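# Unload the lathe part, gauge it and sort it

## Task

A turned part from the previous shift is still held in the lathe chuck. Remove it without running any lathe cycle (no program, probe, tool_set or tool_change), then sort it. It goes in the good tray only if it passes every row of the inspection sheet. It goes in the rework tray if further cutting could still fix it, and in the scrap tray otherwise. A long fall of the part can fail the job. At the end the machine and gauge must both be idle, with no alarm standing and the lathe door shut.

## Robot and tools

Robot: two UR12e-type arms, left_arm and right_arm, each fitted with a Robotiq 140 gripper and a wrist camera. The left gripper's fingers are rigid. The right gripper's fingers can fold: a part held near the palm may slip or be squeezed harder than asked, so grip with the outer quarter of the pads. Fingers pushed tip-first into a surface also fold.

Frames: results use one scene frame. Its origin is at table-top height, midway between the nominal bases. +z is up, +x points out over the table, and left_arm sits on the +y side. The calibrated bases are left_arm (+0.095, +0.605, 0) and right_arm (+0.006, -0.486, 0). The lathe stands behind the bases toward -x, and its chuck faces +y. Each gripper's fingers point along its own +z and close along its y. end_effector_position is the point between the closed pads.

execute_actions(actions, cameras): actions run in order. Each action may hold "rows", "steps", "until", and device commands under "machine" or "gauge".
- rows: up to 15 rows, each lasting one control step (1/30 s). A row always has 18 numbers in [-1,1]: left dx, dy, dz, rx, ry, rz, gripper position, force_limit, speed, then the same nine for the right arm.
- The six pose numbers are offsets, not poses. They count from that arm's Hand target at the start of the action, along the Hand target's own axes. Every row counts from that same start, and 1.0 equals 0.6 m or 180 degrees. rx, ry, rz form a single rotation vector.
- Sending six zeros holds or re-asks the current Hand target. Repeating an offset in a later action moves the arm further.
- Gripper position: +1 is fully open (140 mm), about -0.8 is pads touching, and -1 closes until blocked. force_limit and speed are also in [-1,1] and both start at +1. To leave a gripper unchanged, resend its last three numbers, because 0 is a real command.
- steps: 1 to 450, default 15. After the last row the arm keeps heading to that row's target.
- until: stops the action early when device fields meet a condition, for example {"machine":{"door_state":"shut"}}, or {"all":{"status":"ended"}}. Comparisons are written as ["<",value]. It reads devices only, not the arms.
- cameras: a list of camera names, or ["all"]. An empty actions list returns all images.

move(target, speed, blend, stop_force, zero, blocking, cameras): drives each gripper along a straight path.
- target: one 18-number row in the same layout, or a list of up to 15 rows. All of them are offsets from the Hand targets at the start of the move, not from the previous row.
- speed: m/s, 0.002 to 3.2, default 0.25.
- blend: corner rounding in metres.
- stop_force: 4 to 120 N. The path ends when the wrist sensor feels that much push. Leave it out when backing away from a contact.
- zero: re-zeroes the sensor first (default true).
- blocking=false: returns early. It cannot be combined with stop_force.
- The result adds a "move:" line: done, off_target, moving, held or fault, plus limits=paced/held. Paths do not avoid obstacles, so route around an arm's own base.

Other tools:
- wait(seconds 0 to 10).
- stop() brakes a running move.
- zoom_image(camera: cam_low, cam_chuck, cam_left_wrist or cam_right_wrist; region [x0,y0,x1,y1] px, at most 504 by 504).
- show_instructions() returns the reference images, including the drawing, which is the inspection sheet.
- zero_wrist_force(arm).
- read_manual().
- finished_scene(scene 1 to 3) ends the scene.

Result lines:
- Per arm: end_effector_position (m), end_effector_quat_wxyz, velocities, Hand target (the base that the next offsets count from), Tool commands, and joint positions and torques.
- Wrist force and torque, in gripper axes.
- Motor temperatures. MOTOR HOT appears at 70 °C, and the brakes set at 85 °C.
- object_status: 0 moving, 1 blocked while opening, 2 blocked while closing (a grip), 3 reached the position or pads met. Look for 2 after a close.
- position_measured is in counts: 3 open, about 139 is 60 mm, about 200 is 20 mm, 230 is pads together.

machine commands:
- door "open"/"shut".
- chuck "clamp"/"open".
- page: work_offsets, tools, program, measuring or position.
- Register writes: one object carrying register, value and write:true.
- reset, home and air_blast.
- Do not send cycle_start, probe, tool_set or tool_change.
- A list of up to 8 objects runs in sequence.
- Units are mm and every x is a diameter.
- Fields: state (idle, running, done, alarm, busy, held), door_state, chuck_state (open, clamped, closed_empty, between), seat_state, alarm, entry.
- Open the chuck only while a gripper already holds the part. Loose open jaws do not hold it.

gauge:
- {"measure":true} starts one reading of about 12 s. {"stop":true} cancels it.
- It has two nests. The steel, level nest is for a part of one diameter throughout. The violet nest, with its outer V-block raised, is for a part whose free end is turned thinner; lay its thick end against the turquoise stop.
- The part must rest level against the stop, and the robot must not touch it while the gauge reads.
- Results: state, message, readings (a count), and no_1 to no_20. These are mm values matching the sheet's rows; 0.000 means no such row.

Avoid:
- Drops and falls, including anything falling into the chip pan or onto the floor.
- Targets beyond a firm contact. About 150 N, or the joint torque limits, causes a 10 s fault stop.
- Any contact between the arms.
- Sudden large row jumps while holding a part. Ramp offsets up a little per row.
- Leaving an alarm standing or the door open at the end.

Each tool is called after "Call:" as name(argument=value, ...), one argument or row to a line, values as JSON.

Reference images:

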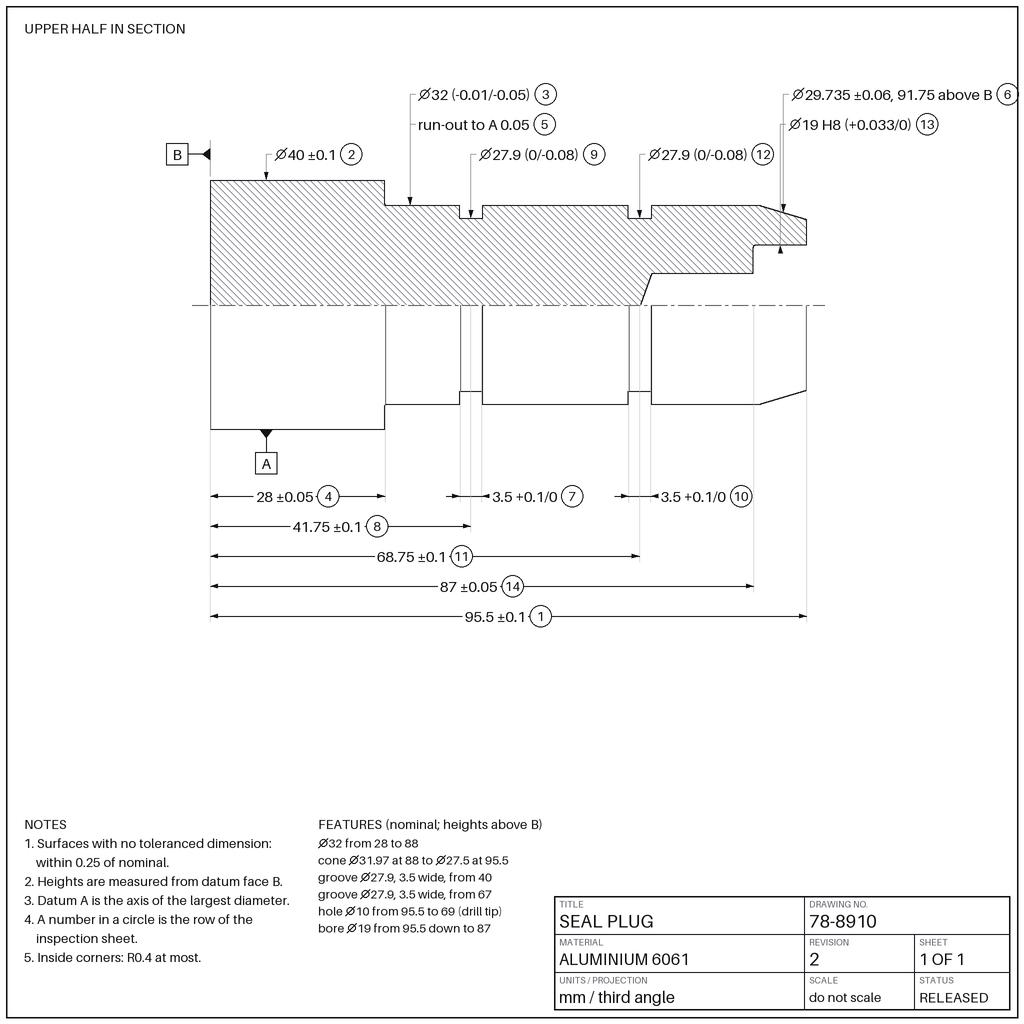

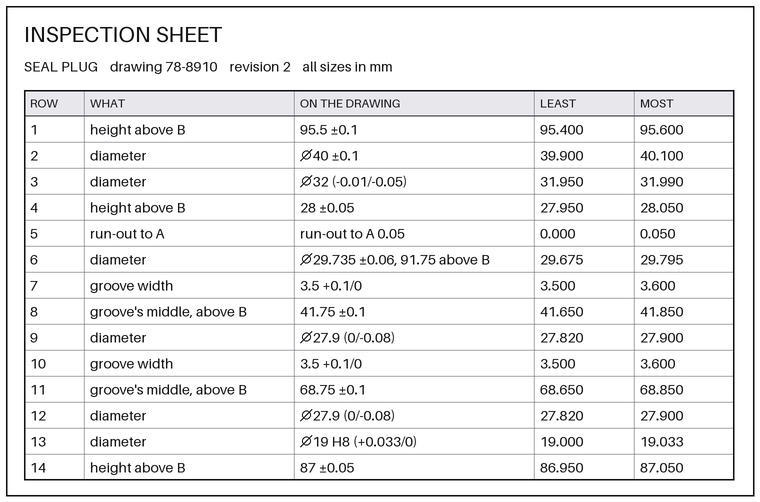

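## Session

Call:
execute_actions(
  actions=[],
)

Scene clock: 0.00 s.
left_arm: end_effector_position=(+0.3383, +0.2561, +0.1614) position_measured=3 object_status=3 end_effector_quat_wxyz=(+0.658, -0.259, -0.706, -0.024) | right_arm: end_effector_position=(+0.5583, -0.3189, +0.2951) position_measured=3 object_status=3 end_effector_quat_wxyz=(-0.039, +0.303, +0.952, +0.003)
Joint positions: left_arm=[-0.938 -1.09 1.864 -0.93 -2.126 0.232] | right_arm=[-0.066 -1.737 1.988 -1.747 -1.543 0.585]
Joint velocities: within noise
Joint torques (N m): no reading
Motor temperatures (°C): left_arm=[43 33 35 43 44 41] | right_arm=[41 30 31 43 38 31]
Wrist force (N): no reading
Wrist torque (N m): no reading
Wrist force, peak (N): no reading
Hand target: left_arm +0.3383, +0.2561, +0.1614; +0.658, -0.259, -0.706, -0.024 | right_arm +0.5583, -0.3189, +0.2951; -0.039, +0.303, +0.952, +0.003
Tool commands: left_gripper/position=+1.0 left_gripper/force_limit=+1.0 left_gripper/speed=+1.0 right_gripper/position=+1.0 right_gripper/force_limit=+1.0 right_gripper/speed=+1.0
machine.work_offsets: g54_z=+109.496 g55_z=+0.000
machine: state=done door_state=shut chuck_state=clamped seat_state=home door_answer=taken chuck_answer=taken page=work_offsets entry=no_entry entries=0 alarm=no_alarm queue=idle queue_left=0
gauge: readings=0

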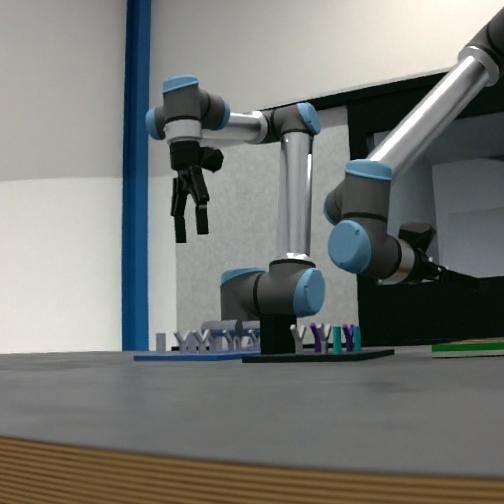

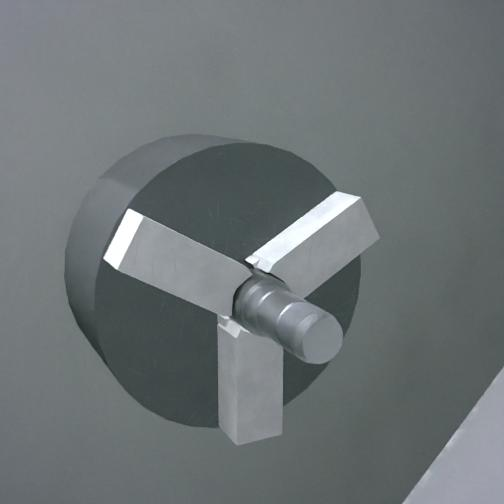

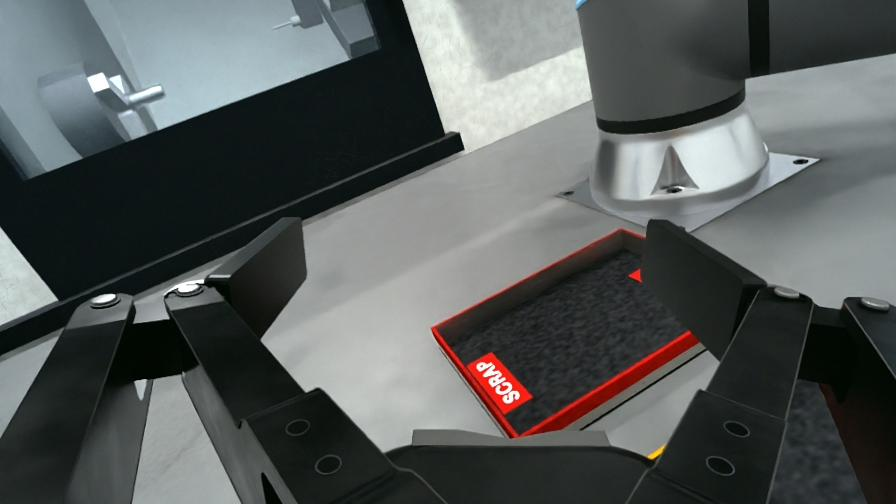

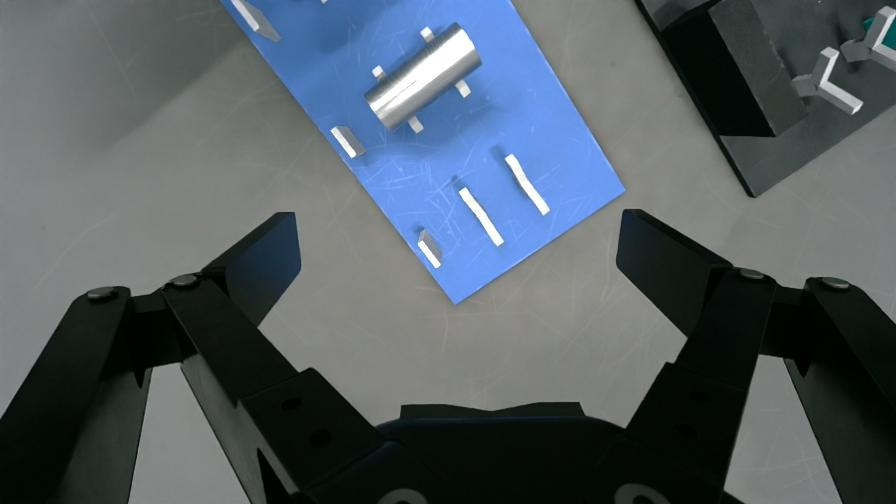

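Call:
execute_actions(
  actions=[
    {"machine":{"door":"open"},"steps":90},
  ],
)

Call:
move(
  target=[0,0,0,0,0,0,1,1,1,0.111,0.435,-0.083,0,0,0,1,1,1],
  speed=0.2,
  cameras=["all"],
)

Scene clock: 35.97 s.
left_arm: end_effector_position=(+0.3383, +0.2561, +0.1614) position_measured=3 object_status=3 end_effector_quat_wxyz=(+0.658, -0.259, -0.706, -0.024) | right_arm: end_effector_position=(+0.5583, -0.3189, +0.2951) position_measured=3 object_status=3 end_effector_quat_wxyz=(-0.039, +0.303, +0.952, +0.003)
Joint positions: left_arm=[-0.938 -1.09 1.864 -0.93 -2.126 0.232] | right_arm=[-0.066 -1.737 1.988 -1.747 -1.543 0.585]
Joint torques (N m): left_arm=[1.82 -77.32 -33.57 2.81 -1.27 0.8] | right_arm=[1.85 -33.42 -49.81 -5.22 -0.21 -0.2]
Wrist force (N): left_arm=[-0.4 -0.1 0.2] | right_arm=[-0.4 0.0 0.5]
Wrist torque (N m): left_arm=[-0.03 0.08 0.00] | right_arm=[0.00 0.09 0.01]
Wrist force, peak (N): left_arm=[-0.5 -0.1 0.6] | right_arm=[-0.4 0.9 0.5]
Hand target: left_arm +0.3383, +0.2561, +0.1614; +0.658, -0.259, -0.706, -0.024 | right_arm +0.5583, -0.3189, +0.2951; -0.039, +0.303, +0.952, +0.003
Tool commands: left_gripper/position=+1.0 left_gripper/force_limit=+1.0 left_gripper/speed=+1.0 right_gripper/position=+1.0 right_gripper/force_limit=+1.0 right_gripper/speed=+1.0
machine.work_offsets: g54_z=+109.496 g55_z=+0.000
machine: state=done door_state=open chuck_state=clamped seat_state=home door_answer=taken chuck_answer=taken page=work_offsets entry=no_entry entries=0 alarm=no_alarm queue=done queue_left=0
gauge: readings=0

Scene clock: 38.10 s.
left_arm: end_effector_position=(+0.3383, +0.2561, +0.1614) position_measured=3 object_status=3 end_effector_quat_wxyz=(+0.658, -0.259, -0.706, -0.024) | right_arm: end_effector_position=(+0.6584, -0.0691, +0.3453) position_measured=3 object_status=3 end_effector_quat_wxyz=(-0.039, +0.303, +0.952, +0.003) end_effector_velocity=(+0.001, +0.002, +0.000) end_effector_angular_velocity=(-0.001, +0.001, +0.001)
Joint positions: left_arm=[-0.938 -1.09 1.864 -0.93 -2.126 0.232] | right_arm=[0.283 -1.429 1.596 -1.678 -1.519 0.934]
Joint velocities: left_arm=[within noise] | right_arm=[0.002 0.004 -0.005 0.002 -0.001 0.001]
Joint torques (N m): left_arm=[1.31 -76.34 -34.22 2.67 -1.33 0.62] | right_arm=[14.33 -45.47 -60.99 -1.32 -1.81 3.47]
Wrist force (N): left_arm=[-0.5 0.0 0.0] | right_arm=[0.0 0.0 0.0]
Wrist torque (N m): left_arm=[0.00 0.10 0.00] | right_arm=[0.05 -0.01 -0.19]
Wrist force, peak (N): left_arm=[-0.5 0.1 0.3] | right_arm=[0.5 1.7 -0.5]
Hand target: left_arm +0.3383, +0.2561, +0.1614; +0.658, -0.259, -0.706, -0.024 | right_arm +0.6584, -0.0690, +0.3454; -0.039, +0.303, +0.952, +0.003
Off the commanded pose: left_arm 0.000 m, 0 deg | right_arm 0.000 m, 0 deg.
machine.work_offsets: g54_z=+109.496 g55_z=+0.000
machine: state=done door_state=open chuck_state=clamped seat_state=home door_answer=taken chuck_answer=taken page=work_offsets entry=no_entry entries=0 alarm=no_alarm queue=done queue_left=0
gauge: readings=0
move: done
camera_calibration:
cam_right_wrist: T_world_to_cam=[[0.579184, 0.815134, 0.0101317, -0.327334], [0.785595, -0.561428, 0.260075, -0.648789], [0.217684, -0.142672, -0.965535, 0.362295], [0, 0, 0, 1]] pos_world=[0.620406, -0.0457385, 0.521859]

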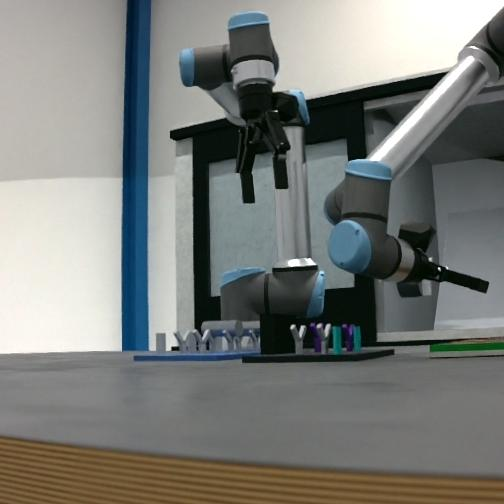

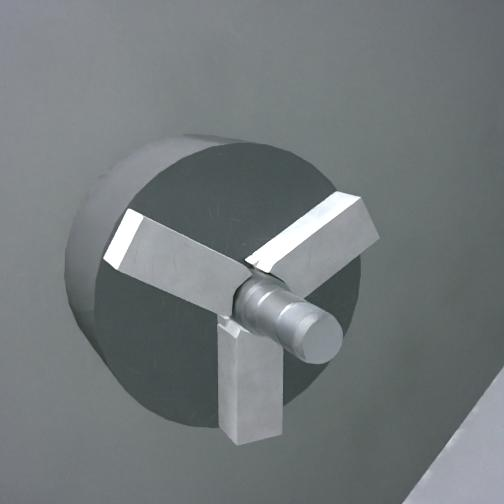

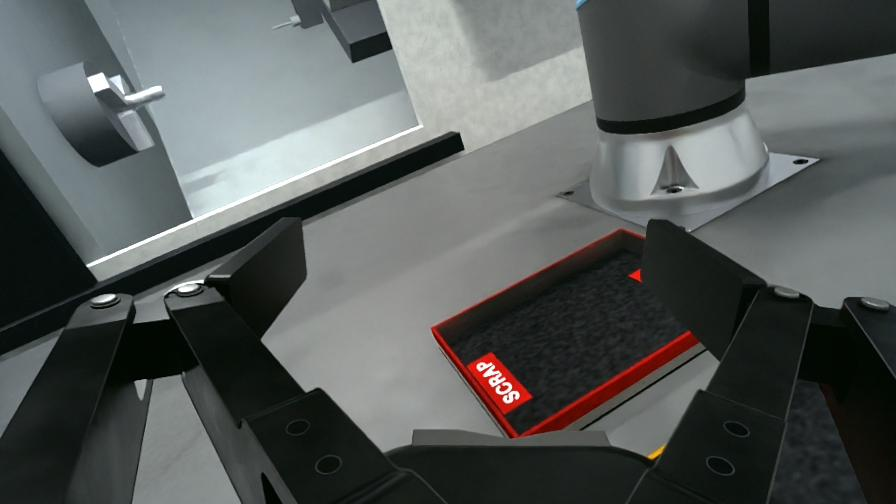

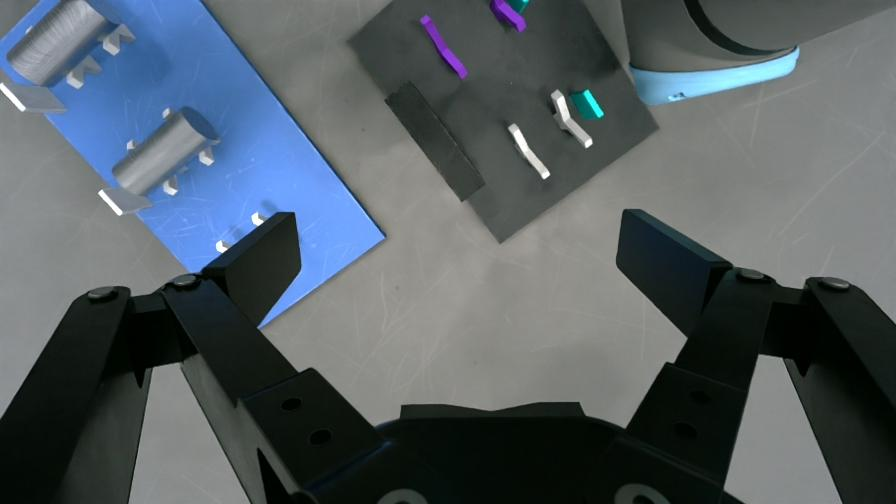

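Call:
move(
  target=[0.239,-0.275,-0.0497,-0.320,-0.344,0.226,1,1,1,0,0,0,0,0,0,1,1,1],
  speed=0.25,
  cameras=["all"],
)

Scene clock: 121.30 s.
left_arm: end_effector_position=(+0.3001, +0.1503, +0.3511) position_measured=3 object_status=3 end_effector_quat_wxyz=(-0.001, +0.707, +0.707, +0.000) | right_arm: end_effector_position=(+0.6584, -0.0690, +0.3454) position_measured=3 object_status=3 end_effector_quat_wxyz=(-0.039, +0.303, +0.952, +0.003)
Joint positions: left_arm=[-1.492 -1.939 2.045 -1.676 -1.572 0.068] | right_arm=[0.283 -1.428 1.596 -1.678 -1.519 0.934]
Joint torques (N m): left_arm=[-17.38 -29.31 -43.66 -6.87 4.06 -2.53] | right_arm=[14.58 -47.18 -59.81 -0.93 -1.71 3.34]
Wrist force (N): left_arm=[1.5 -0.7 2.1] | right_arm=[-0.1 0.0 0.4]
Wrist torque (N m): left_arm=[0.06 -0.21 0.15] | right_arm=[0.03 0.01 -0.18]
Wrist force, peak (N): left_arm=[1.5 -0.7 2.6] | right_arm=[-1.0 0.4 0.0]
Hand target: left_arm +0.3000, +0.1502, +0.3512; -0.001, +0.708, +0.707, +0.000 | right_arm +0.6584, -0.0690, +0.3454; -0.039, +0.303, +0.952, +0.003
Off the commanded pose: left_arm 0.000 m, 0 deg | right_arm 0.000 m, 0 deg.
machine.work_offsets: g54_z=+109.496 g55_z=+0.000
machine: state=done door_state=open chuck_state=clamped seat_state=home door_answer=taken chuck_answer=taken page=work_offsets entry=no_entry entries=0 alarm=no_alarm queue=done queue_left=0
gauge: readings=0
move: done
camera_calibration:
cam_left_wrist: T_world_to_cam=[[0.999976, -0.00388714, -0.00576184, -0.286191], [-0.00178836, -0.944974, 0.32714, 0.0307331], [-0.00671643, -0.327122, -0.944958, 0.564311], [0, 0, 0, 1]] pos_world=[0.29003, 0.212528, 0.521548]
cam_right_wrist: T_world_to_cam=[[0.579198, 0.815125, 0.010076, -0.327536], [0.785611, -0.561441, 0.259999, -0.648753], [0.217589, -0.142675, -0.965556, 0.362468], [0, 0, 0, 1]] pos_world=[0.620506, -0.0455386, 0.521959]

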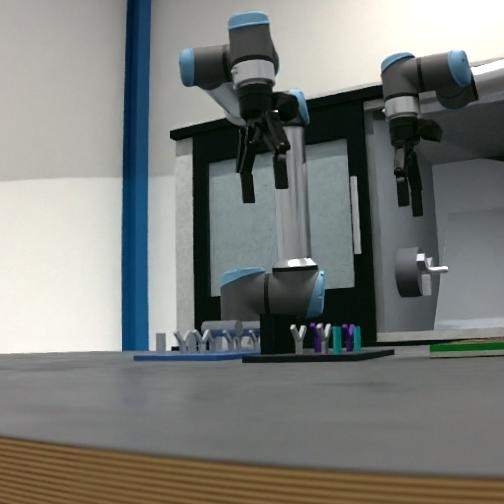

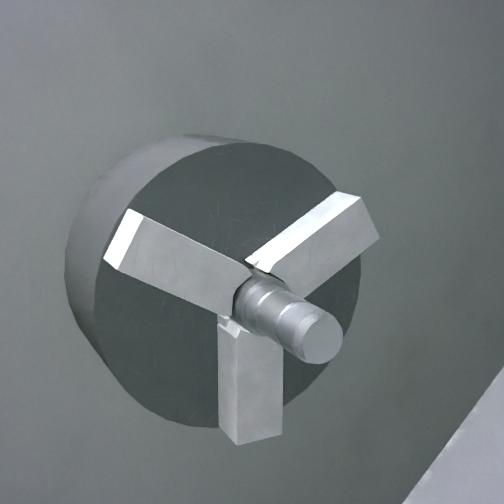

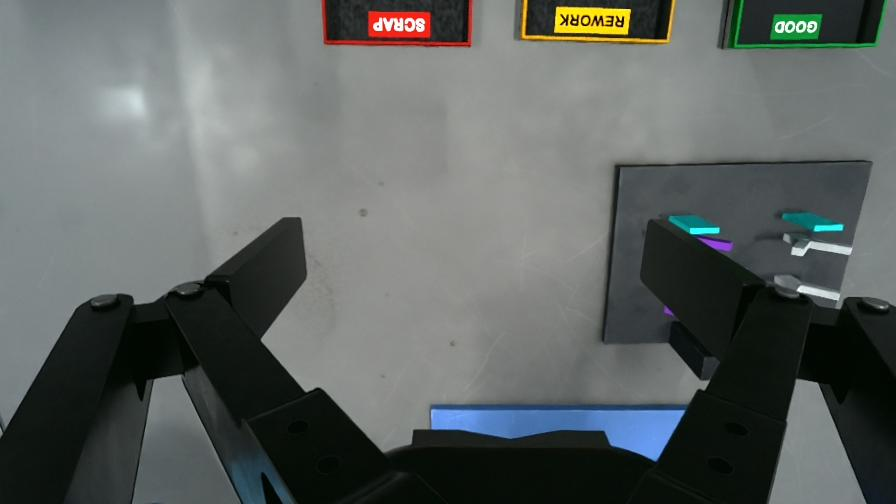

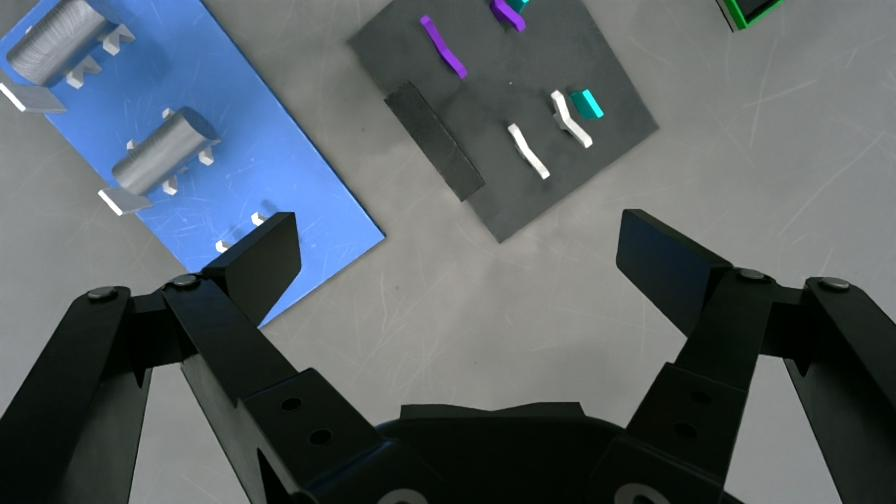

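Call:
move(
  target=[-0.083,-0.833,-0.081,0,0,0,1,1,1,0,0,0,0,0,0,1,1,1],
  speed=0.3,
)

Call:
move(
  target=[-0.1,-0.42,0.12,0.5,0,0,1,1,1,0,0,0,0,0,0,1,1,1],
  speed=0.3,
  cameras=["all"],
)

Scene clock: 170.60 s.
left_arm: end_effector_position=(-0.1994, +0.1012, +0.4003) position_measured=3 object_status=3 end_effector_quat_wxyz=(-0.001, +0.708, +0.707, +0.000) | right_arm: end_effector_position=(+0.6584, -0.0690, +0.3454) position_measured=3 object_status=3 end_effector_quat_wxyz=(-0.039, +0.303, +0.952, +0.003)
Joint positions: left_arm=[-2.391 -1.79 1.856 -1.638 -1.572 -0.831] | right_arm=[0.283 -1.428 1.596 -1.678 -1.519 0.934]
Joint torques (N m): left_arm=[-12.67 -20.75 -69.23 -6.25 3.87 -3.01] | right_arm=[12.39 -46.5 -59.35 -1.07 -1.6 2.98]
Wrist force (N): left_arm=[1.6 -0.7 2.3] | right_arm=[0.0 0.2 0.5]
Wrist torque (N m): left_arm=[0.12 -0.19 0.19] | right_arm=[0.08 -0.01 -0.18]
Wrist force, peak (N): left_arm=[1.4 -2.9 1.8] | right_arm=[-0.8 0.5 0.8]
Hand target: left_arm -0.1998, +0.1011, +0.4003; -0.001, +0.708, +0.707, +0.000 | right_arm +0.6584, -0.0690, +0.3454; -0.039, +0.303, +0.952, +0.003
Off the commanded pose: left_arm 0.000 m, 0 deg | right_arm 0.000 m, 0 deg.
machine.work_offsets: g54_z=+109.496 g55_z=+0.000
machine: state=done door_state=open chuck_state=clamped seat_state=home door_answer=taken chuck_answer=taken page=work_offsets entry=no_entry entries=0 alarm=no_alarm queue=done queue_left=0
gauge: readings=0
move: done

Scene clock: 174.37 s.
left_arm: end_effector_position=(-0.4519, +0.0415, +0.3285) position_measured=3 object_status=3 end_effector_quat_wxyz=(+0.501, -0.500, -0.500, +0.500) end_effector_velocity=(+0.000, +0.000, -0.001) end_effector_angular_velocity=(+0.001, +0.001, +0.001) | right_arm: end_effector_position=(+0.6584, -0.0690, +0.3454) position_measured=3 object_status=3 end_effector_quat_wxyz=(-0.039, +0.303, +0.952, +0.003)
Joint positions: left_arm=[-2.205 -1.05 2.129 -4.222 -2.497 -1.572] | right_arm=[0.283 -1.428 1.596 -1.678 -1.519 0.934]
Joint velocities: left_arm=[0 0.003 0 -0.005 0.001 -0.002] | right_arm=[within noise]
Joint torques (N m): left_arm=[-15.33 -61.56 -39.76 -3.98 3.9 -3.08] | right_arm=[10.9 -47.77 -59.48 -1.43 -1.74 2.67]
Wrist force (N): left_arm=[1.1 0.9 0.0] | right_arm=[0.3 0.2 -0.2]
Wrist torque (N m): left_arm=[0.09 0.28 0.21] | right_arm=[0.08 -0.07 -0.17]
Wrist force, peak (N): left_arm=[1.8 -0.8 2.3] | right_arm=[0.2 -0.1 0.9]
Hand target: left_arm -0.4519, +0.0415, +0.3285; +0.501, -0.500, -0.499, +0.500 | right_arm +0.6584, -0.0690, +0.3454; -0.039, +0.303, +0.952, +0.003
Off the commanded pose: left_arm 0.000 m, 0 deg | right_arm 0.000 m, 0 deg.
machine.work_offsets: g54_z=+109.496 g55_z=+0.000
machine: state=done door_state=open chuck_state=clamped seat_state=home door_answer=taken chuck_answer=taken page=work_offsets entry=no_entry entries=0 alarm=no_alarm queue=done queue_left=0
gauge: readings=0
move: done
camera_calibration:
cam_left_wrist: T_world_to_cam=[[-0.00493628, -0.00232042, -0.999985, 0.337616], [0.326623, -0.945155, 0.000580866, 0.189676], [-0.945142, -0.326615, 0.00542345, -0.234004], [0, 0, 0, 1]] pos_world=[-0.281453, 0.103627, 0.33877]
cam_right_wrist: T_world_to_cam=[[0.579198, 0.815125, 0.010076, -0.327536], [0.785611, -0.561441, 0.259999, -0.648753], [0.217589, -0.142675, -0.965556, 0.362468], [0, 0, 0, 1]] pos_world=[0.620506, -0.0455386, 0.521959]

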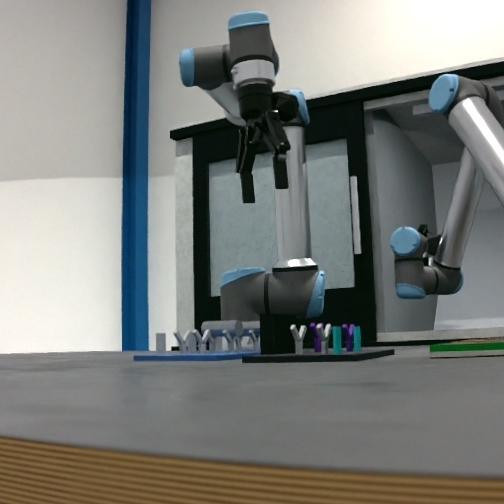

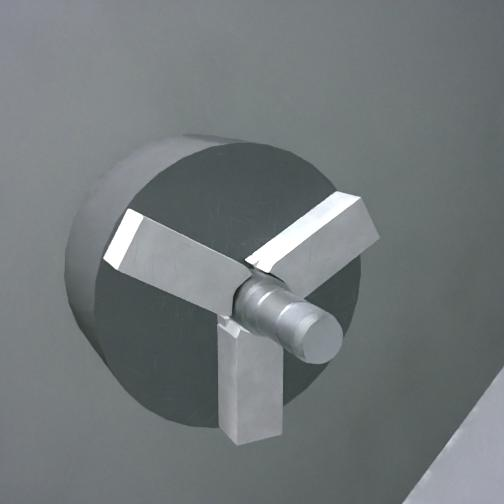

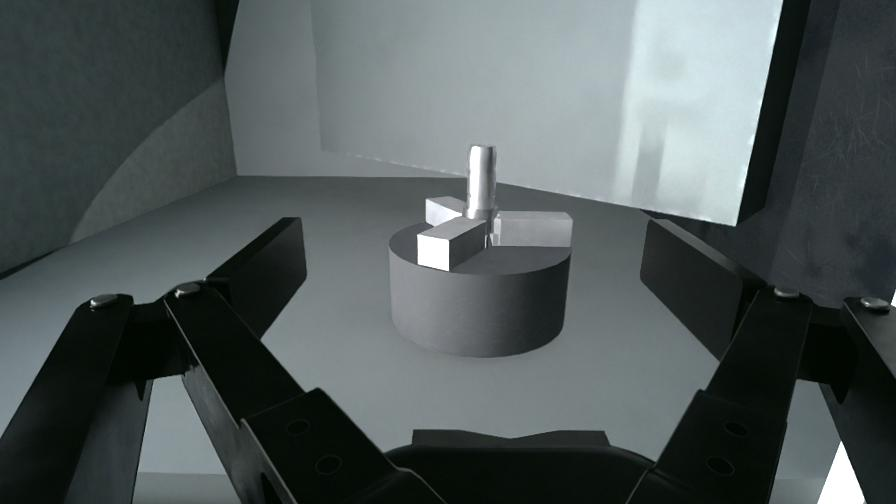

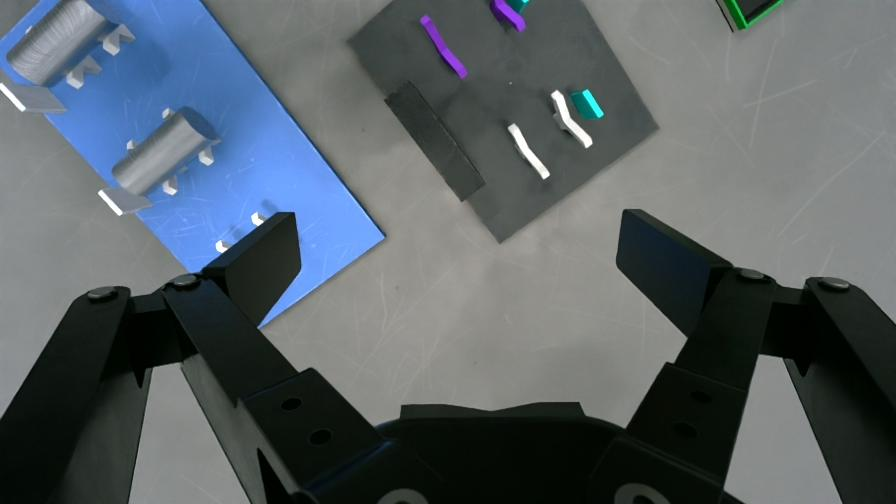

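Call:
move(
  target=[-0.019,0.0375,0.413,0,0,0,1,1,1,0,0,0,0,0,0,1,1,1],
  speed=0.2,
  cameras=["cam_chuck","cam_left_wrist"],
)

Scene clock: 186.30 s.
left_arm: end_effector_position=(-0.6995, +0.0305, +0.3063) position_measured=3 object_status=3 end_effector_quat_wxyz=(+0.501, -0.500, -0.499, +0.500) | right_arm: end_effector_position=(+0.6584, -0.0690, +0.3454) position_measured=3 object_status=3 end_effector_quat_wxyz=(-0.039, +0.303, +0.952, +0.003)
Joint positions: left_arm=[-2.468 -0.888 1.853 -4.108 -2.234 -1.572] | right_arm=[0.283 -1.428 1.596 -1.678 -1.519 0.934]
Joint torques (N m): left_arm=[-13.75 -81.06 -44.79 0.29 4.22 2.98] | right_arm=[10.9 -47.93 -58.89 -1.64 -1.71 2.63]
Wrist force (N): left_arm=[0.8 0.6 0.4] | right_arm=[-0.2 0.1 0.5]
Wrist torque (N m): left_arm=[0.13 0.32 0.09] | right_arm=[0.06 0.02 -0.18]
Wrist force, peak (N): left_arm=[1.0 0.9 -1.7] | right_arm=[-1.0 0.1 -0.3]
Hand target: left_arm -0.6998, +0.0305, +0.3063; +0.501, -0.500, -0.499, +0.500 | right_arm +0.6584, -0.0690, +0.3454; -0.039, +0.303, +0.952, +0.003
Off the commanded pose: left_arm 0.000 m, 0 deg | right_arm 0.000 m, 0 deg.
machine.work_offsets: g54_z=+109.496 g55_z=+0.000
machine: state=done door_state=open chuck_state=clamped seat_state=home door_answer=taken chuck_answer=taken page=work_offsets entry=no_entry entries=0 alarm=no_alarm queue=done queue_left=0
gauge: readings=0
move: done
camera_calibration:
cam_left_wrist: T_world_to_cam=[[-0.00525223, -0.00232559, -0.999984, 0.313902], [0.326711, -0.945124, 0.000482019, 0.260334], [-0.94511, -0.326703, 0.0057238, -0.47153], [0, 0, 0, 1]] pos_world=[-0.529053, 0.0927274, 0.31647]
Images, in order (width x height): cam_chuck 504x504, cam_left_wrist 896x504.

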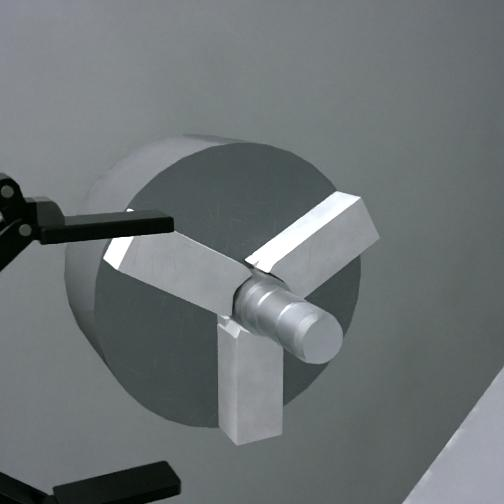

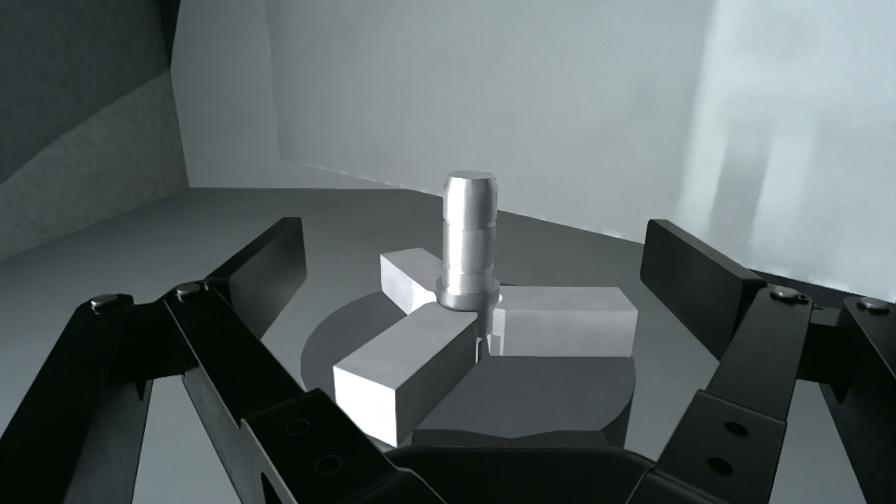

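Call:
move(
  target=[-0.0375,0.005,0.137,0,0,0,1,1,1,0,0,0,0,0,0,1,1,1],
  speed=0.08,
  cameras=["cam_chuck","cam_left_wrist"],
)

Scene clock: 211.23 s.
left_arm: end_effector_position=(-0.7818, +0.0082, +0.3034) position_measured=3 object_status=3 end_effector_quat_wxyz=(+0.501, -0.500, -0.499, +0.500) | right_arm: end_effector_position=(+0.6584, -0.0690, +0.3454) position_measured=3 object_status=3 end_effector_quat_wxyz=(-0.039, +0.303, +0.952, +0.003)
Joint positions: left_arm=[-2.51 -0.812 1.696 -4.027 -2.192 -1.572] | right_arm=[0.283 -1.428 1.596 -1.678 -1.519 0.934]
Joint torques (N m): left_arm=[-15.1 -89 -47.44 0.06 4.09 2.91] | right_arm=[10.66 -47.06 -59.29 -2.04 -1.9 2.46]
Wrist force (N): left_arm=[0.8 0.6 0.4] | right_arm=[0.2 0.1 0.3]
Wrist torque (N m): left_arm=[0.09 0.30 0.04] | right_arm=[0.05 -0.06 -0.18]
Wrist force, peak (N): left_arm=[1.2 1.2 0.3] | right_arm=[-0.3 1.0 0.3]
Hand target: left_arm -0.7820, +0.0081, +0.3034; +0.501, -0.500, -0.499, +0.500 | right_arm +0.6584, -0.0690, +0.3454; -0.039, +0.303, +0.952, +0.003
Off the commanded pose: left_arm 0.000 m, 0 deg | right_arm 0.000 m, 0 deg.
machine.work_offsets: g54_z=+109.496 g55_z=+0.000
machine: state=done door_state=open chuck_state=clamped seat_state=home door_answer=taken chuck_answer=taken page=work_offsets entry=no_entry entries=0 alarm=no_alarm queue=done queue_left=0
gauge: readings=0
move: done
camera_calibration:
cam_left_wrist: T_world_to_cam=[[-0.00525223, -0.00232559, -0.999984, 0.310518], [0.326711, -0.945124, 0.000482019, 0.266053], [-0.94511, -0.326703, 0.0057238, -0.556614], [0, 0, 0, 1]] pos_world=[-0.611353, 0.0703274, 0.31357]
Images, in order (width x height): cam_chuck 504x504, cam_left_wrist 896x504.

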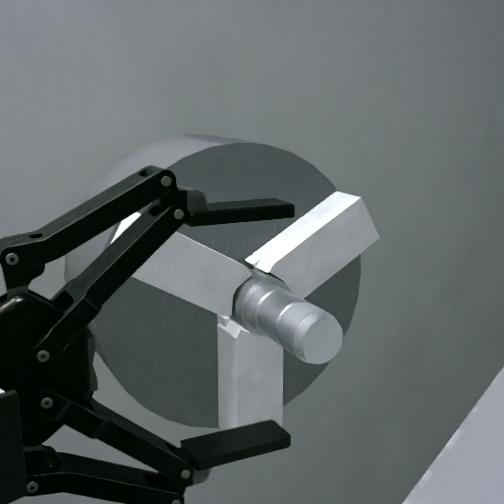

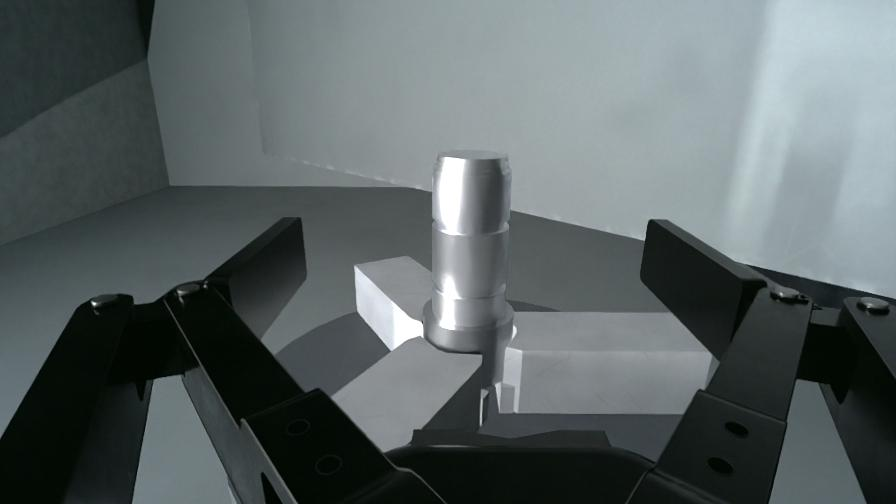

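Call:
execute_actions(
  actions=[
    {"rows":[[0,0,0,0,0,0,-1,-1,-1,0,0,0,0,0,0,1,1,1]],"steps":170},
  ],
  cameras=["cam_chuck","cam_left_wrist"],
)

Scene clock: 224.77 s.
left_arm: end_effector_position=(-0.7820, +0.0081, +0.3034) position_measured=181 object_status=2 end_effector_quat_wxyz=(+0.501, -0.500, -0.499, +0.500) | right_arm: end_effector_position=(+0.6584, -0.0690, +0.3454) position_measured=3 object_status=3 end_effector_quat_wxyz=(-0.039, +0.303, +0.952, +0.003)
Joint positions: left_arm=[-2.51 -0.812 1.696 -4.027 -2.192 -1.572] | right_arm=[0.283 -1.428 1.596 -1.678 -1.519 0.934]
Joint torques (N m): left_arm=[-13.12 -61.19 -9.75 9.41 2.81 1.32] | right_arm=[8.56 -47.68 -58.39 -2.17 -1.8 2.35]
Wrist force (N): left_arm=[0.6 -24.4 -19.1] | right_arm=[-0.1 -0.2 0.6]
Wrist torque (N m): left_arm=[0.76 0.20 0.20] | right_arm=[-0.01 0.02 -0.18]
Wrist force, peak (N): left_arm=[1.6 -23.0 -21.2] | right_arm=[-0.8 0.3 0.5]
Hand target: left_arm -0.7820, +0.0081, +0.3034; +0.501, -0.500, -0.499, +0.500 | right_arm +0.6584, -0.0690, +0.3454; -0.039, +0.303, +0.952, +0.003
Off the commanded pose: left_arm 0.000 m, 0 deg | right_arm 0.000 m, 0 deg.
machine.work_offsets: g54_z=+109.496 g55_z=+0.000
machine: state=done door_state=open chuck_state=clamped seat_state=home door_answer=taken chuck_answer=taken page=work_offsets entry=no_entry entries=0 alarm=no_alarm queue=done queue_left=0
gauge: readings=0
camera_calibration:
cam_left_wrist: T_world_to_cam=[[-0.00525223, -0.00232559, -0.999984, 0.310516], [0.326711, -0.945124, 0.000482019, 0.266024], [-0.94511, -0.326703, 0.0057238, -0.556835], [0, 0, 0, 1]] pos_world=[-0.611553, 0.0702274, 0.31357]
Images, in order (width x height): cam_chuck 504x504, cam_left_wrist 896x504.

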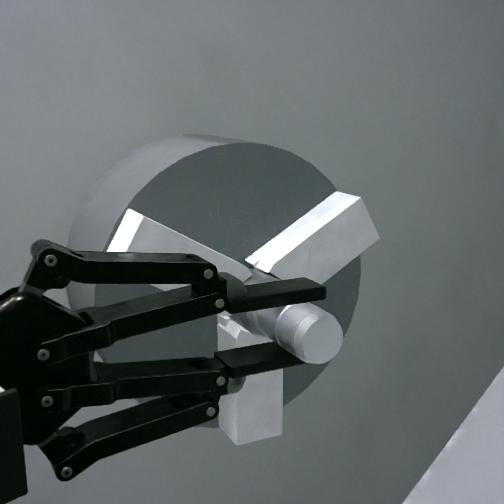

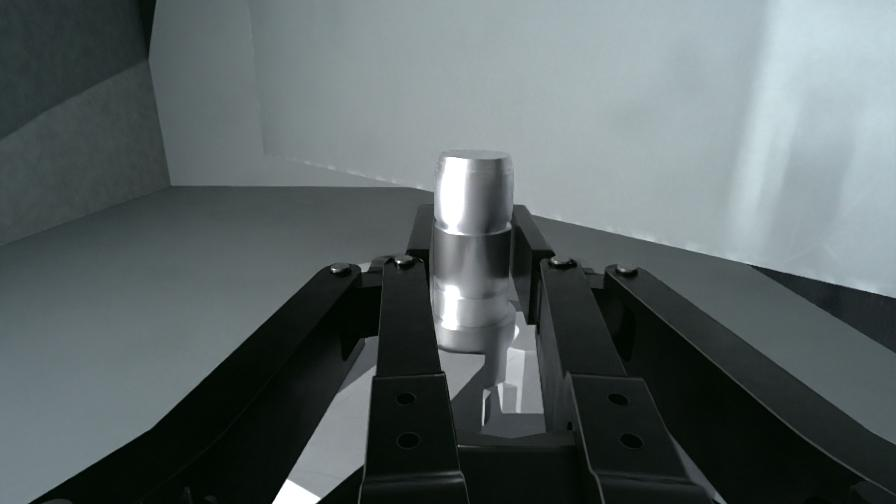

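Call:
execute_actions(
  actions=[
    {"rows":[[0,-0.001,0,0,0,0,-1,-1,-1,0,0,0,0,0,0,1,1,1]],"steps":20},
  ],
)

Scene clock: 232.13 s.
left_arm: end_effector_position=(-0.7820, +0.0081, +0.3039) position_measured=181 object_status=2 end_effector_quat_wxyz=(+0.501, -0.500, -0.500, +0.500) | right_arm: end_effector_position=(+0.6584, -0.0690, +0.3454) position_measured=3 object_status=3 end_effector_quat_wxyz=(-0.039, +0.303, +0.952, +0.003)
Joint positions: left_arm=[-2.51 -0.812 1.696 -4.026 -2.192 -1.572] | right_arm=[0.283 -1.428 1.596 -1.678 -1.519 0.934]
Joint torques (N m): left_arm=[-9.51 -89.3 -18.89 5.85 0.9 -2.03] | right_arm=[9.46 -47.91 -58.38 -1.98 -1.62 2.24]
Wrist force (N): left_arm=[1.0 -14.8 -13.5] | right_arm=[0.0 0.2 0.2]
Wrist torque (N m): left_arm=[0.52 0.20 0.16] | right_arm=[0.09 -0.01 -0.18]
Wrist force, peak (N): left_arm=[0.8 -24.9 -20.7] | right_arm=[-0.5 0.5 0.8]
Hand target: left_arm -0.7820, +0.0081, +0.3040; +0.501, -0.500, -0.499, +0.500 | right_arm +0.6584, -0.0690, +0.3454; -0.039, +0.303, +0.952, +0.003
Off the commanded pose: left_arm 0.000 m, 0 deg | right_arm 0.000 m, 0 deg.
machine.work_offsets: g54_z=+109.496 g55_z=+0.000
machine: state=done door_state=open chuck_state=clamped seat_state=home door_answer=taken chuck_answer=taken page=work_offsets entry=no_entry entries=0 alarm=no_alarm queue=done queue_left=0
gauge: readings=0

Call:
execute_actions(
  actions=[
    {"rows":[[0,-0.0015,0,0,0,0,-1,-1,-1,0,0,0,0,0,0,1,1,1]],"steps":15},
    {"rows":[[0,0,0,0,0,0,-0.98,0,-1,0,0,0,0,0,0,1,1,1]],"steps":60},
  ],
)

Scene clock: 240.73 s.
left_arm: end_effector_position=(-0.7820, +0.0081, +0.3049) position_measured=184 object_status=2 end_effector_quat_wxyz=(+0.501, -0.500, -0.499, +0.500) | right_arm: end_effector_position=(+0.6584, -0.0690, +0.3454) position_measured=3 object_status=3 end_effector_quat_wxyz=(-0.039, +0.303, +0.952, +0.003)
Joint positions: left_arm=[-2.51 -0.814 1.696 -4.025 -2.192 -1.572] | right_arm=[0.283 -1.428 1.596 -1.678 -1.519 0.934]
Joint torques (N m): left_arm=[-4.15 -106.49 -46.18 0.38 -1.47 -0.89] | right_arm=[8.93 -46.74 -58.05 -2.23 -1.87 2.2]
Wrist force (N): left_arm=[-0.5 -0.1 -20.8] | right_arm=[-0.2 0.1 0.4]
Wrist torque (N m): left_arm=[0.20 0.43 0.47] | right_arm=[0.04 0.03 -0.18]
Wrist force, peak (N): left_arm=[-0.8 0.0 -21.1] | right_arm=[-0.9 0.1 0.6]
Hand target: left_arm -0.7820, +0.0081, +0.3049; +0.501, -0.500, -0.499, +0.500 | right_arm +0.6584, -0.0690, +0.3454; -0.039, +0.303, +0.952, +0.003
Off the commanded pose: left_arm 0.000 m, 0 deg | right_arm 0.000 m, 0 deg.
machine.work_offsets: g54_z=+109.496 g55_z=+0.000
machine: state=done door_state=open chuck_state=clamped seat_state=home door_answer=taken chuck_answer=taken page=work_offsets entry=no_entry entries=0 alarm=no_alarm queue=done queue_left=0
gauge: readings=0

Call:
execute_actions(
  actions=[
    {"rows":[[0,0,-0.0017,0,0,0,-0.98,0,-1,0,0,0,0,0,0,1,1,1]],"steps":20},
  ],
)

Scene clock: 245.57 s.
left_arm: end_effector_position=(-0.7810, +0.0081, +0.3049) position_measured=184 object_status=2 end_effector_quat_wxyz=(+0.501, -0.500, -0.499, +0.500) | right_arm: end_effector_position=(+0.6584, -0.0690, +0.3454) position_measured=3 object_status=3 end_effector_quat_wxyz=(-0.039, +0.303, +0.952, +0.003)
Joint positions: left_arm=[-2.509 -0.814 1.697 -4.026 -2.193 -1.572] | right_arm=[0.283 -1.428 1.596 -1.678 -1.519 0.934]
Joint torques (N m): left_arm=[41.36 -119.14 -2 -10.98 -11.16 -0.4] | right_arm=[10.09 -46.55 -58.18 -2.06 -1.82 2.04]
Wrist force (N): left_arm=[-17.0 1.5 61.5] | right_arm=[-0.5 -0.1 0.3]
Wrist torque (N m): left_arm=[0.05 0.25 0.46] | right_arm=[0.01 0.10 -0.18]
Wrist force, peak (N): left_arm=[-19.7 1.8 64.4] | right_arm=[0.0 -0.7 0.7]
Hand target: left_arm -0.7810, +0.0081, +0.3049; +0.501, -0.500, -0.499, +0.500 | right_arm +0.6584, -0.0690, +0.3454; -0.039, +0.303, +0.952, +0.003
Off the commanded pose: left_arm 0.000 m, 0 deg | right_arm 0.000 m, 0 deg.
machine.work_offsets: g54_z=+109.496 g55_z=+0.000
machine: state=done door_state=open chuck_state=clamped seat_state=home door_answer=taken chuck_answer=taken page=work_offsets entry=no_entry entries=0 alarm=no_alarm queue=done queue_left=0
gauge: readings=0

Call:
execute_actions(
  actions=[
    {"rows":[[0,0,0.00123,0,0,0,-0.98,0,-1,0,0,0,0,0,0,1,1,1]],"steps":20},
  ],
)

Scene clock: 249.63 s.
left_arm: end_effector_position=(-0.7817, +0.0081, +0.3049) position_measured=184 object_status=2 end_effector_quat_wxyz=(+0.501, -0.500, -0.499, +0.500) | right_arm: end_effector_position=(+0.6584, -0.0690, +0.3454) position_measured=3 object_status=3 end_effector_quat_wxyz=(-0.039, +0.303, +0.952, +0.003)
Joint positions: left_arm=[-2.51 -0.814 1.696 -4.025 -2.192 -1.572] | right_arm=[0.283 -1.428 1.596 -1.678 -1.519 0.934]
Joint torques (N m): left_arm=[-8.83 -88.36 -51.17 0.7 3.79 -0.29] | right_arm=[8.62 -47.35 -58.44 -2.15 -1.71 2.04]
Wrist force (N): left_arm=[1.1 -0.5 -6.7] | right_arm=[-0.4 0.3 0.5]
Wrist torque (N m): left_arm=[-0.33 0.45 0.46] | right_arm=[0.10 0.09 -0.18]
Wrist force, peak (N): left_arm=[-16.5 1.2 64.7] | right_arm=[-0.9 -0.3 0.2]
Hand target: left_arm -0.7817, +0.0081, +0.3049; +0.501, -0.500, -0.499, +0.500 | right_arm +0.6584, -0.0690, +0.3454; -0.039, +0.303, +0.952, +0.003
Off the commanded pose: left_arm 0.000 m, 0 deg | right_arm 0.000 m, 0 deg.
machine.work_offsets: g54_z=+109.496 g55_z=+0.000
machine: state=done door_state=open chuck_state=clamped seat_state=home door_answer=taken chuck_answer=taken page=work_offsets entry=no_entry entries=0 alarm=no_alarm queue=done queue_left=0
gauge: readings=0

Good. Open the chuck, then pull out +y.

Call:
execute_actions(
  actions=[
    {"machine":{"chuck":"open"},"rows":[[0,0,0,0,0,0,-0.98,0,-1,0,0,0,0,0,0,1,1,1]],"steps":75},
  ],
)

Call:
move(
  target=[0.14,0,0,0,0,0,-0.98,0,-1,0,0,0,0,0,0,1,1,1],
  speed=0.06,
  cameras=["cam_chuck","cam_left_wrist"],
)

Scene clock: 256.60 s.
left_arm: end_effector_position=(-0.7817, +0.0081, +0.3049) position_measured=184 object_status=2 end_effector_quat_wxyz=(+0.501, -0.500, -0.499, +0.500) | right_arm: end_effector_position=(+0.6584, -0.0690, +0.3454) position_measured=3 object_status=3 end_effector_quat_wxyz=(-0.039, +0.303, +0.952, +0.003)
Joint positions: left_arm=[-2.51 -0.814 1.696 -4.025 -2.192 -1.572] | right_arm=[0.283 -1.428 1.596 -1.678 -1.519 0.934]
Joint torques (N m): left_arm=[-9.04 -105.26 -24.31 -4.61 3.59 0.38] | right_arm=[7.85 -48.39 -58.2 -2.3 -1.7 2.19]
Wrist force (N): left_arm=[4.0 0.8 0.1] | right_arm=[-0.5 0.1 0.4]
Wrist torque (N m): left_arm=[-0.19 0.58 0.12] | right_arm=[0.07 0.10 -0.17]
Wrist force, peak (N): left_arm=[1.4 -0.2 -9.8] | right_arm=[-0.2 0.1 1.1]
Hand target: left_arm -0.7817, +0.0081, +0.3049; +0.501, -0.500, -0.499, +0.500 | right_arm +0.6584, -0.0690, +0.3454; -0.039, +0.303, +0.952, +0.003
Off the commanded pose: left_arm 0.000 m, 0 deg | right_arm 0.000 m, 0 deg.
machine.work_offsets: g54_z=+109.496 g55_z=+0.000
machine: state=idle door_state=open chuck_state=open seat_state=home door_answer=taken chuck_answer=taken page=work_offsets entry=no_entry entries=0 alarm=no_alarm queue=done queue_left=0
gauge: readings=0

Scene clock: 258.50 s.
left_arm: end_effector_position=(-0.7816, +0.0918, +0.3049) position_measured=184 object_status=2 end_effector_quat_wxyz=(+0.501, -0.500, -0.499, +0.500) | right_arm: end_effector_position=(+0.6584, -0.0690, +0.3454) position_measured=3 object_status=3 end_effector_quat_wxyz=(-0.039, +0.303, +0.952, +0.003)
Joint positions: left_arm=[-2.603 -0.876 1.832 -4.098 -2.099 -1.572] | right_arm=[0.283 -1.428 1.596 -1.678 -1.519 0.934]
Joint torques (N m): left_arm=[-17.52 -104.65 -21.4 -5.85 4.1 2.8] | right_arm=[8.12 -47.46 -57.75 -2.38 -1.59 1.87]
Wrist force (N): left_arm=[-0.3 1.7 0.3] | right_arm=[0.0 0.4 0.5]
Wrist torque (N m): left_arm=[-0.18 0.54 0.02] | right_arm=[0.13 0.00 -0.18]
Wrist force, peak (N): left_arm=[4.1 0.4 0.1] | right_arm=[-0.3 0.7 0.6]
Hand target: left_arm -0.7816, +0.0921, +0.3049; +0.501, -0.500, -0.499, +0.500 | right_arm +0.6584, -0.0690, +0.3454; -0.039, +0.303, +0.952, +0.003
Off the commanded pose: left_arm 0.000 m, 0 deg | right_arm 0.000 m, 0 deg.
machine.work_offsets: g54_z=+109.496 g55_z=+0.000
machine: state=idle door_state=open chuck_state=open seat_state=open door_answer=taken chuck_answer=taken page=work_offsets entry=no_entry entries=0 alarm=no_alarm queue=done queue_left=0
gauge: readings=0
move: done
camera_calibration:
cam_left_wrist: T_world_to_cam=[[-0.00525245, -0.00232578, -0.999984, 0.312213], [0.326622, -0.945155, 0.000482662, 0.344949], [-0.94514, -0.326614, 0.00572402, -0.529154], [0, 0, 0, 1]] pos_world=[-0.611153, 0.153927, 0.31507]
Images, in order (width x height): cam_chuck 504x504, cam_left_wrist 896x504.

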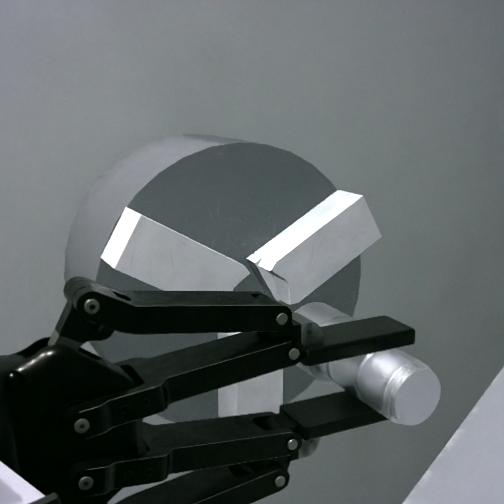

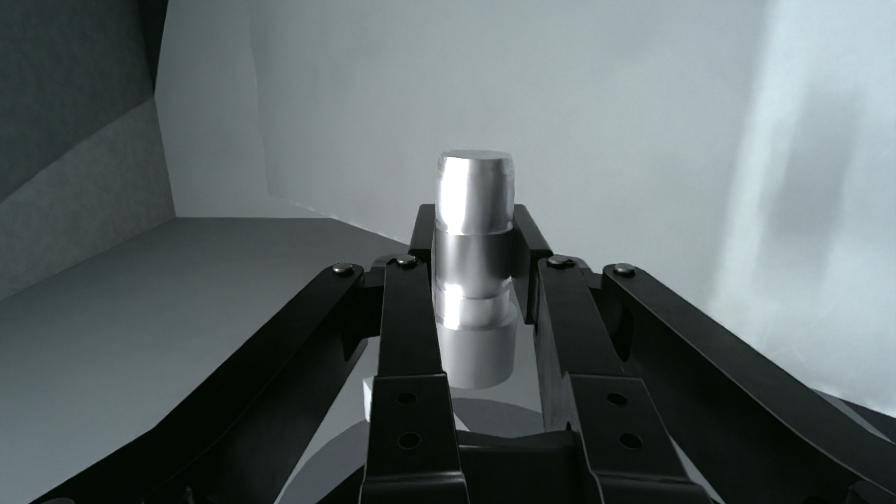

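Call:
zoom_image(
  camera="cam_chuck",
  region=[280, 290, 460, 440],
)

Scaled by 2.800 from the camera's 504x504 image, which has a finer 720x720 frame.

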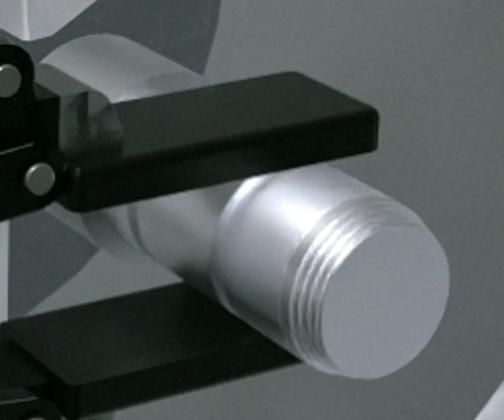

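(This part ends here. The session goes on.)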